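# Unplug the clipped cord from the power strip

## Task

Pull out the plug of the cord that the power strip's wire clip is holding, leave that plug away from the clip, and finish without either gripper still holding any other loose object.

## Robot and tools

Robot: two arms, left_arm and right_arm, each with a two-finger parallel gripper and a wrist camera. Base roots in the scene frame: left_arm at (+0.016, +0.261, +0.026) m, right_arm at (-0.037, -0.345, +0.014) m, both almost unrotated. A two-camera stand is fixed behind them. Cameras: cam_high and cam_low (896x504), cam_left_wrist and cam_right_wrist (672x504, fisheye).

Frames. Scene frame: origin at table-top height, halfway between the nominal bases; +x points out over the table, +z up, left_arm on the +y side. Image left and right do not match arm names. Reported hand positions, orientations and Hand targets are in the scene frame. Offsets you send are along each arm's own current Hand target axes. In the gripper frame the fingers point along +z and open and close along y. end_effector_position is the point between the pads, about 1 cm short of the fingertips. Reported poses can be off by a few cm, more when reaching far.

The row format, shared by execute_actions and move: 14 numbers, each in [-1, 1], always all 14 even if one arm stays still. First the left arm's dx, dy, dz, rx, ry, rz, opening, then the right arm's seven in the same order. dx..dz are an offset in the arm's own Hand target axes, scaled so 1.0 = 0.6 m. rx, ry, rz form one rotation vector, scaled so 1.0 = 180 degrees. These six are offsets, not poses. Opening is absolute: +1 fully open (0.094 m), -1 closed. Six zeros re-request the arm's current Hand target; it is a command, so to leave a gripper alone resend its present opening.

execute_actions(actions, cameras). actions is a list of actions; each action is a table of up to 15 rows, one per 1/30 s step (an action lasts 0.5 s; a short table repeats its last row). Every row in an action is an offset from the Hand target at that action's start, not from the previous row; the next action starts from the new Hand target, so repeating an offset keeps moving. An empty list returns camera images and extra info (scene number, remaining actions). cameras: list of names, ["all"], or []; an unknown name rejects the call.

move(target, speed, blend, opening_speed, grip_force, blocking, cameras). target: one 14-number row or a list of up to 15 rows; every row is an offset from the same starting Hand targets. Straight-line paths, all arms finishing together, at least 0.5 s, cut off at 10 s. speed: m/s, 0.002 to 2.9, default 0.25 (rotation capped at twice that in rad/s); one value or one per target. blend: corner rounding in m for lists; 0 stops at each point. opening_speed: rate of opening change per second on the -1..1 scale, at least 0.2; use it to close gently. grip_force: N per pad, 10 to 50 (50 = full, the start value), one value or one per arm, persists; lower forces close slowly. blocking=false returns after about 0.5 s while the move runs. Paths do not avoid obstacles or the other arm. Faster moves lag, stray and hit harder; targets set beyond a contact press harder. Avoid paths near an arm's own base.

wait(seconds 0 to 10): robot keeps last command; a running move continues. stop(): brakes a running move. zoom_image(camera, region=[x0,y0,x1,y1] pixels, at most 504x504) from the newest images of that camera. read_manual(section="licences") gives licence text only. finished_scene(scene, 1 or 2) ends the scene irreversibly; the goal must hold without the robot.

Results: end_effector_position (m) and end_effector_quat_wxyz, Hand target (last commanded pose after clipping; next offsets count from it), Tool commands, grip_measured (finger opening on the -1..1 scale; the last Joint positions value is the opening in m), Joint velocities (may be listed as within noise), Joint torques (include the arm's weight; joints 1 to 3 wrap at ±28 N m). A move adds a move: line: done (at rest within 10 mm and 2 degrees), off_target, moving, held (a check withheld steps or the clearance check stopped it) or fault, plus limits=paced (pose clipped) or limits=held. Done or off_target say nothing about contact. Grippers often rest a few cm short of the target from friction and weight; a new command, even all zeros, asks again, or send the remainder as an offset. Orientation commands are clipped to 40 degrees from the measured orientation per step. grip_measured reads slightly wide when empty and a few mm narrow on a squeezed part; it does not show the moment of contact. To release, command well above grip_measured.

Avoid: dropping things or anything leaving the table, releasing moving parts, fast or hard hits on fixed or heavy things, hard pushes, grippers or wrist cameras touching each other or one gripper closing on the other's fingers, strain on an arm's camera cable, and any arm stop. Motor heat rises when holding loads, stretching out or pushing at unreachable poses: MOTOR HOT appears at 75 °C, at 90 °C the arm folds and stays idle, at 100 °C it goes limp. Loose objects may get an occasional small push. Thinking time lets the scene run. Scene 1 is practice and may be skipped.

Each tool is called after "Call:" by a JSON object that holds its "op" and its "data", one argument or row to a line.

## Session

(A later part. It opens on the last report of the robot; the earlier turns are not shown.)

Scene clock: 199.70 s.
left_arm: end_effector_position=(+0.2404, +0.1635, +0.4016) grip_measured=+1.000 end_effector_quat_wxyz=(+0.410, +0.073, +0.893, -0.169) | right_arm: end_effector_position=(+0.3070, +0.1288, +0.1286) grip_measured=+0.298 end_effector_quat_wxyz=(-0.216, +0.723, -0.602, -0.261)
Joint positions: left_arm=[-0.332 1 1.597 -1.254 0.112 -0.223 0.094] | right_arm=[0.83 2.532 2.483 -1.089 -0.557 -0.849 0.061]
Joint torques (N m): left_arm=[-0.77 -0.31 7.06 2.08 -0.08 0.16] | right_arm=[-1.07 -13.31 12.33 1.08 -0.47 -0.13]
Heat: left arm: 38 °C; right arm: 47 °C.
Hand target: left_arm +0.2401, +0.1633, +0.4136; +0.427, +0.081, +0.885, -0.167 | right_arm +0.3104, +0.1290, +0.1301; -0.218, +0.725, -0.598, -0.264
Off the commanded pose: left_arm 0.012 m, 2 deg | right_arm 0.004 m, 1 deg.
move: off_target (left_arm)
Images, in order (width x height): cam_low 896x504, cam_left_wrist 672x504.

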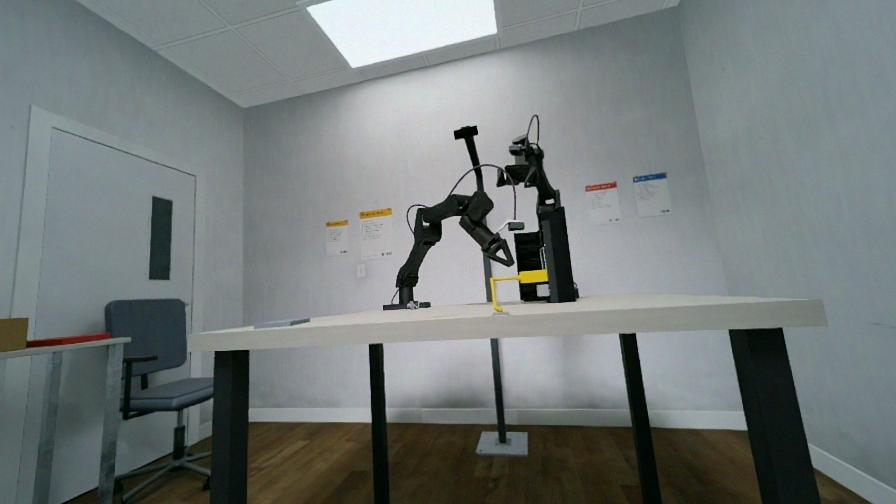

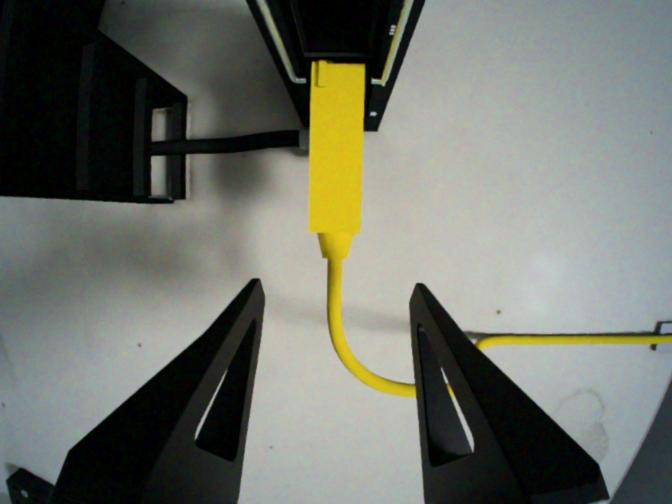

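Call:
{"op": "move", "data": {
  "target": [
    [0,0,0,0,0,0,1,-0.0065,0.001,0.1063,0,0,0,0.3],
    [0,0,0,0,0,0,1,-0.0065,0.001,0.1063,0,0,0,-1]
  ],
  "speed": 0.12,
  "opening_speed": 0.6,
  "cameras": ["cam_left_wrist","cam_low"]
}}

Call:
{"op": "zoom_image", "data": {
  "camera": "cam_low",
  "region": [460, 230, 600, 320]
}}

Scene clock: 210.10 s.
left_arm: end_effector_position=(+0.2404, +0.1635, +0.4016) grip_measured=+1.000 end_effector_quat_wxyz=(+0.410, +0.073, +0.893, -0.169) | right_arm: end_effector_position=(+0.2976, +0.1670, +0.0808) grip_measured=-0.488 end_effector_quat_wxyz=(-0.210, +0.727, -0.599, -0.260)
Joint positions: left_arm=[-0.332 1 1.597 -1.254 0.112 -0.223 0.094] | right_arm=[0.893 2.687 2.59 -1.024 -0.531 -0.799 0.024]
Joint torques (N m): left_arm=[-0.79 -0.31 7.06 2.07 -0.09 0.16] | right_arm=[-0.24 -14.26 12.51 1.32 -0.39 0.09]
Heat: left arm: 38 °C; right arm: 46 °C.
Hand target: left_arm +0.2401, +0.1633, +0.4136; +0.427, +0.081, +0.885, -0.167 | right_arm +0.3013, +0.1721, +0.0837; -0.218, +0.725, -0.598, -0.264
Off the commanded pose: left_arm 0.012 m, 2 deg | right_arm 0.007 m, 1 deg.
move: off_target (left_arm)
Images, in order (width x height): cam_low 896x504, cam_left_wrist 672x504.

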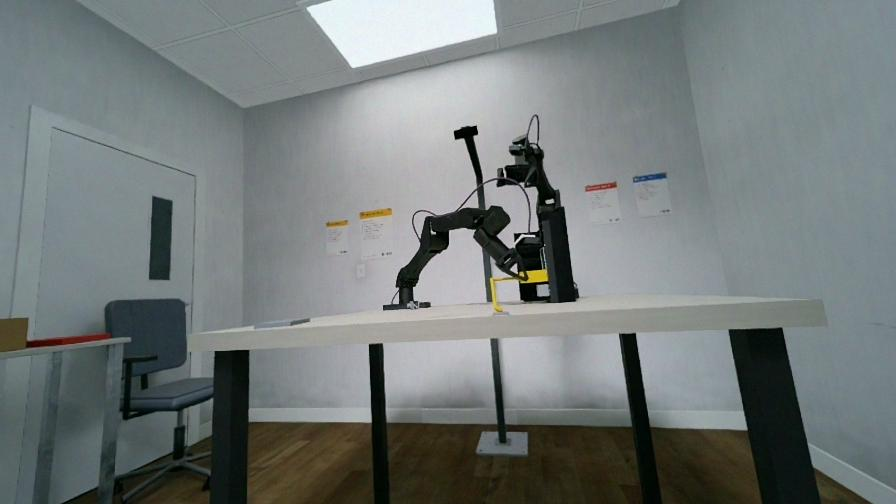

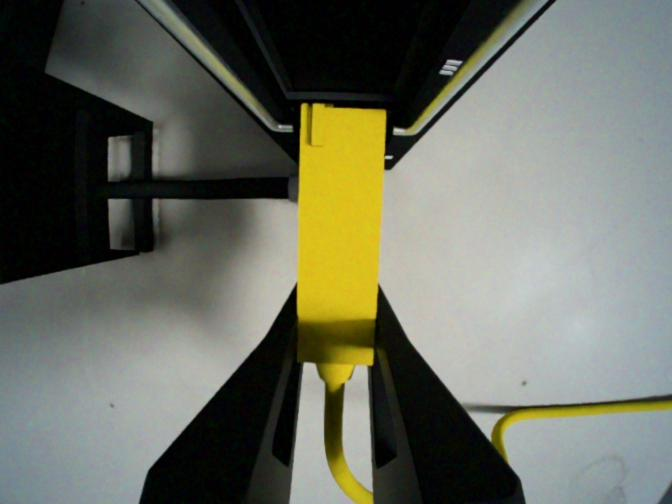

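Scaled by 3.600 from the camera's 896x504 image, which has a finer 1280x720 frame.

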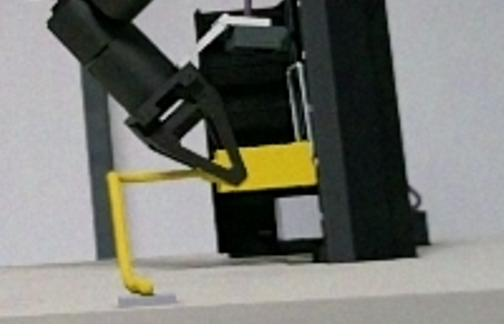

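Call:
{"op": "move", "data": {
  "target": [
    [0,0,0,0,0,0,1,0.0511,0,-0.0429,0,0,0,-1],
    [0,0,0,0,0,0,1,0.0664,0,-0.0557,0,0,0,-1],
    [0,0,0,0,0,0,1,0.079,0,-0.068,0,0,0,-1]
  ],
  "speed": [0.08,0.04,0.04],
  "cameras": ["cam_left_wrist","cam_low"]
}}

Call:
{"op": "zoom_image", "data": {
  "camera": "cam_low",
  "region": [460, 230, 600, 320]
}}

Scene clock: 219.37 s.
left_arm: end_effector_position=(+0.2404, +0.1635, +0.4016) grip_measured=+1.000 end_effector_quat_wxyz=(+0.410, +0.073, +0.893, -0.169) | right_arm: end_effector_position=(+0.2980, +0.1637, +0.0757) grip_measured=-0.490 end_effector_quat_wxyz=(-0.253, +0.725, -0.574, -0.284)
Joint positions: left_arm=[-0.332 1 1.597 -1.254 0.112 -0.223 0.094] | right_arm=[0.872 2.534 2.22 -0.719 -0.597 -0.815 0.024]
Joint torques (N m): left_arm=[-0.79 -0.29 7.06 2.08 -0.08 0.16] | right_arm=[-6.78 -20.88 6.06 0.02 -0.2 -0.64]
Heat: left arm: 38 °C; right arm: 47 °C.
Hand target: left_arm +0.2401, +0.1633, +0.4136; +0.427, +0.081, +0.885, -0.167 | right_arm +0.3133, +0.1107, +0.0843; -0.218, +0.725, -0.598, -0.264
Off the commanded pose: left_arm 0.012 m, 2 deg | right_arm 0.056 m, 5 deg.
move: off_target (left_arm, right_arm)
Images, in order (width x height): cam_low 896x504, cam_left_wrist 672x504.

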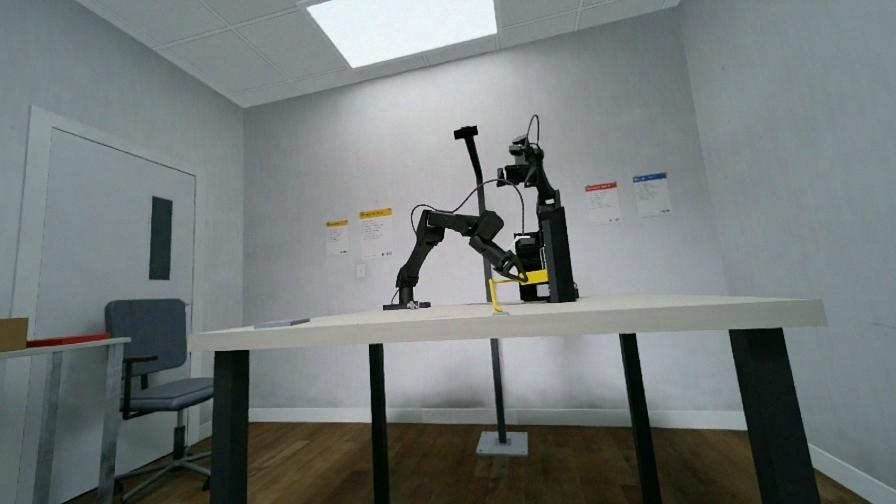

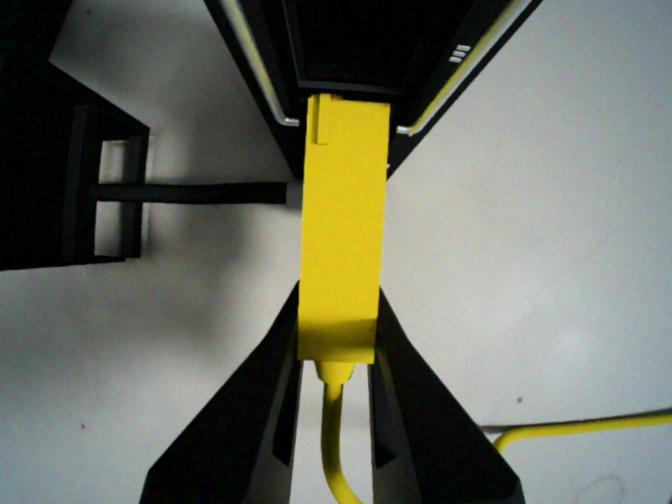

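Scaled by 3.600 from the camera's 896x504 image, which has a finer 1280x720 frame.

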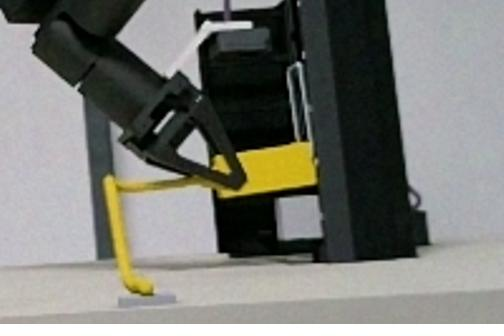

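Call:
{"op": "move", "data": {
  "target": [
    [0,0,0,0,0,0,1,0.0063,0,-0.0313,0,0,0,-1],
    [0,0,0,0,0,0,1,0.0175,0,-0.041,0,0,0,-1]
  ],
  "speed": 0.04,
  "cameras": ["cam_left_wrist","cam_low"]
}}

Call:
{"op": "zoom_image", "data": {
  "camera": "cam_low",
  "region": [460, 230, 600, 320]
}}

Scene clock: 227.63 s.
left_arm: end_effector_position=(+0.2404, +0.1635, +0.4016) grip_measured=+1.000 end_effector_quat_wxyz=(+0.410, +0.073, +0.893, -0.169) | right_arm: end_effector_position=(+0.3156, +0.0910, +0.0746) grip_measured=-0.490 end_effector_quat_wxyz=(-0.199, +0.726, -0.606, -0.258)
Joint positions: left_arm=[-0.332 1 1.597 -1.254 0.112 -0.223 0.094] | right_arm=[0.766 2.451 2.14 -0.905 -0.573 -0.931 0.024]
Joint torques (N m): left_arm=[-0.76 -0.31 7.06 2.09 -0.08 0.16] | right_arm=[-1.59 -18.89 7.05 1.14 -0.64 -0.11]
Heat: left arm: 38 °C; right arm: 47 °C.
Hand target: left_arm +0.2401, +0.1633, +0.4136; +0.427, +0.081, +0.885, -0.167 | right_arm +0.3179, +0.0873, +0.0965; -0.218, +0.725, -0.598, -0.264
Off the commanded pose: left_arm 0.012 m, 2 deg | right_arm 0.022 m, 2 deg.
move: off_target (left_arm, right_arm)
Images, in order (width x height): cam_low 896x504, cam_left_wrist 672x504.

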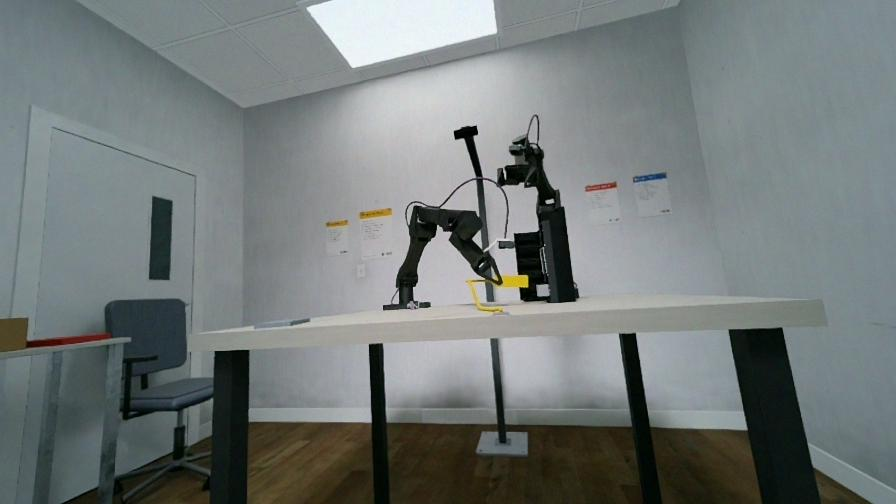

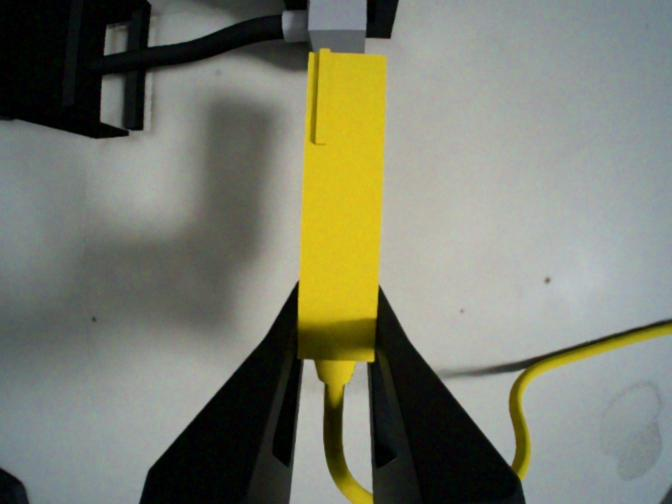

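Scaled by 3.600 from the camera's 896x504 image, which has a finer 1280x720 frame.

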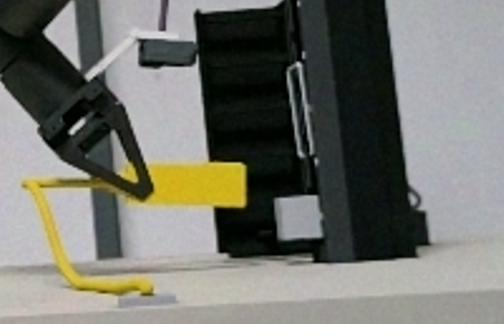

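Call:
{"op": "move", "data": {
  "target": [
    [0,0,0,0,0,0,1,0.0935,0,0.0335,0,0,0,-1],
    [0,0,0,0,0,0,1,0.1235,0,0.0693,0,0,0,-1]
  ],
  "speed": [0.12,0.05],
  "blend": [0.01,0],
  "cameras": ["cam_left_wrist","cam_low"]
}}

Call:
{"op": "zoom_image", "data": {
  "camera": "cam_low",
  "region": [460, 230, 600, 320]
}}

Scene clock: 239.33 s.
left_arm: end_effector_position=(+0.2404, +0.1635, +0.4016) grip_measured=+1.000 end_effector_quat_wxyz=(+0.410, +0.073, +0.893, -0.169) | right_arm: end_effector_position=(+0.3198, +0.0609, +0.0186) grip_measured=-0.490 end_effector_quat_wxyz=(-0.210, +0.724, -0.599, -0.269)
Joint positions: left_arm=[-0.332 1 1.597 -1.254 0.112 -0.223 0.094] | right_arm=[0.705 2.428 1.857 -0.661 -0.621 -0.998 0.024]
Joint torques (N m): left_arm=[-0.75 -0.32 7.05 2.09 -0.08 0.16] | right_arm=[-0.87 -14.76 6.37 1.37 -0.35 -0.06]
Heat: left arm: 38 °C; right arm: 50 °C.
Hand target: left_arm +0.2401, +0.1633, +0.4136; +0.427, +0.081, +0.885, -0.167 | right_arm +0.3235, +0.0578, +0.0170; -0.218, +0.725, -0.598, -0.264
Off the commanded pose: left_arm 0.012 m, 2 deg | right_arm 0.005 m, 1 deg.
move: off_target (left_arm)
Images, in order (width x height): cam_low 896x504, cam_left_wrist 672x504.

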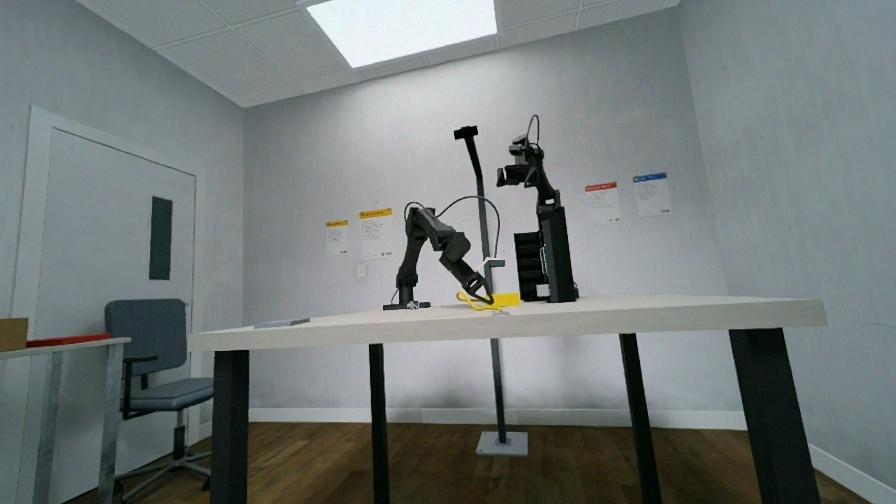

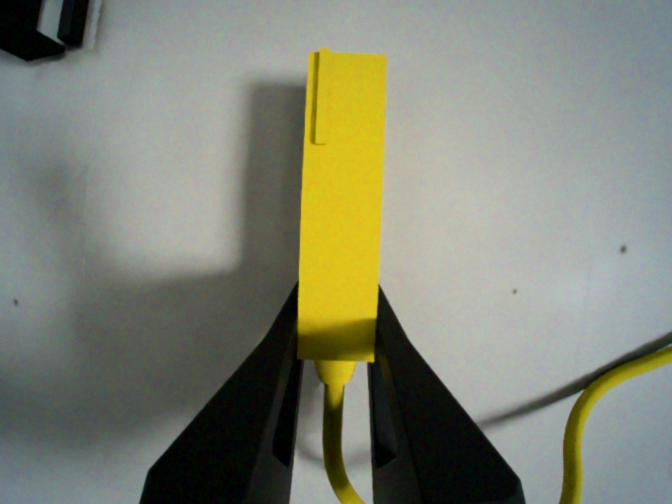

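Scaled by 3.600 from the camera's 896x504 image, which has a finer 1280x720 frame.

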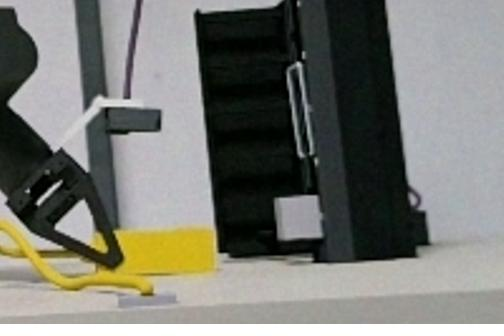

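Call:
{"op": "move", "data": {
  "target": [
    [0,0,0,0,0,0,1,0.002,0,0.002,0,0,0,0.1],
    [0,0,0,0,0,0,1,-0.006,0,-0.17,0,0,0,0.1]
  ],
  "opening_speed": 0.4,
  "speed": 0.15,
  "cameras": ["cam_left_wrist","cam_low","cam_high"]
}}

Scene clock: 248.53 s.
left_arm: end_effector_position=(+0.2404, +0.1635, +0.4016) grip_measured=+1.000 end_effector_quat_wxyz=(+0.410, +0.073, +0.893, -0.169) | right_arm: end_effector_position=(+0.3309, -0.0088, +0.0719) grip_measured=+0.098 end_effector_quat_wxyz=(-0.193, +0.721, -0.612, -0.261)
Joint positions: left_arm=[-0.332 1 1.597 -1.254 0.112 -0.223 0.094] | right_arm=[0.576 2.282 1.845 -0.912 -0.628 -1.137 0.052]
Joint torques (N m): left_arm=[-0.77 -0.29 7.05 2.08 -0.08 0.15] | right_arm=[-0.66 -15.58 11.63 0.69 -0.7 -0.13]
Heat: left arm: 38 °C; right arm: 49 °C.
Hand target: left_arm +0.2401, +0.1633, +0.4136; +0.427, +0.081, +0.885, -0.167 | right_arm +0.3355, -0.0039, +0.0973; -0.218, +0.725, -0.598, -0.264
Off the commanded pose: left_arm 0.012 m, 2 deg | right_arm 0.026 m, 3 deg.
move: off_target (left_arm, right_arm)
Images, in order (width x height): cam_high 896x504, cam_low 896x504, cam_left_wrist 672x504.

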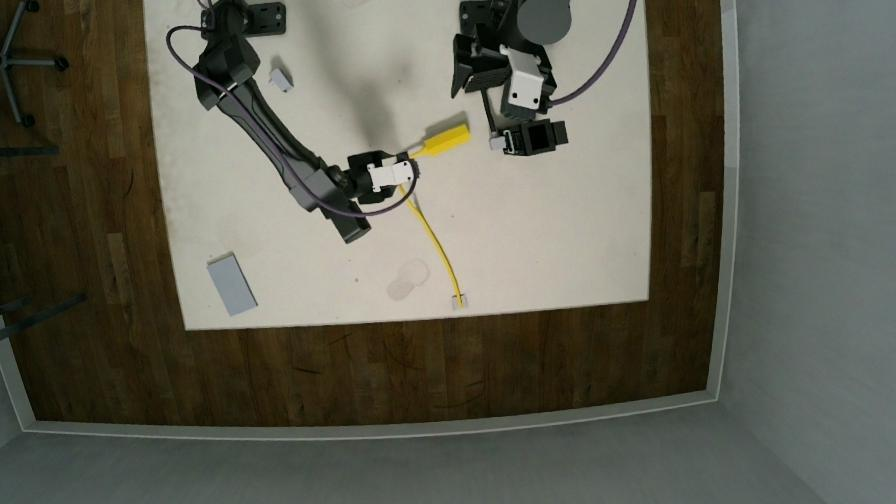

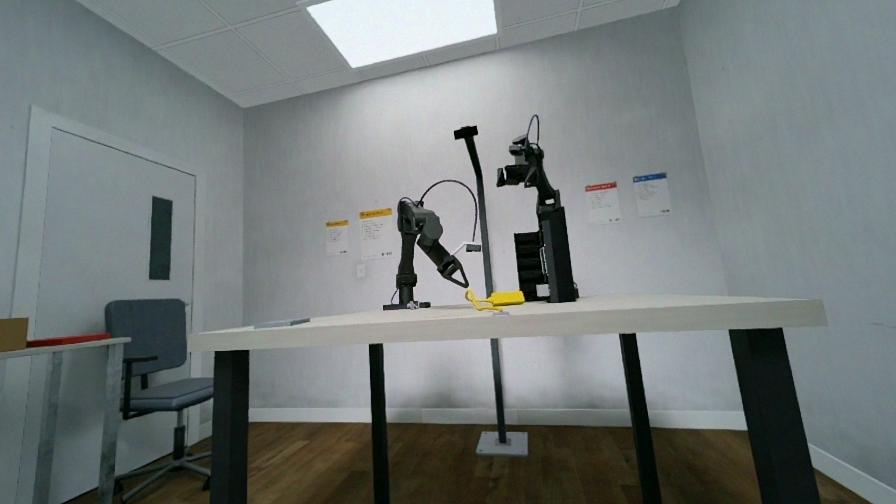

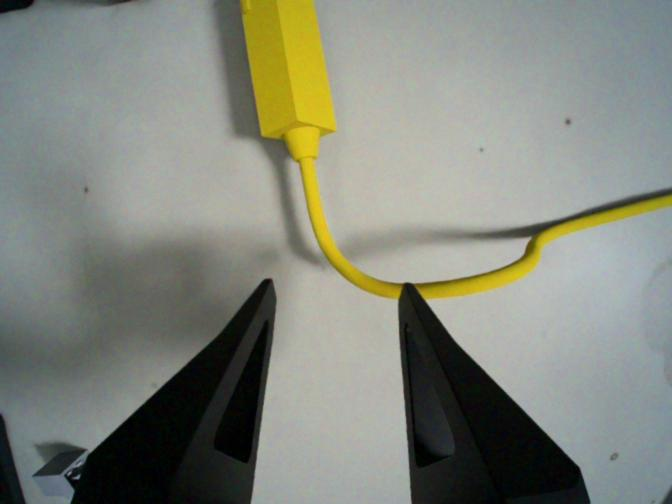

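Plug is out of the socket and resting clear of the clip.

Call:
{"op": "finished_scene", "data": {
  "scene": 2
}}

The scene is finished: the task was done.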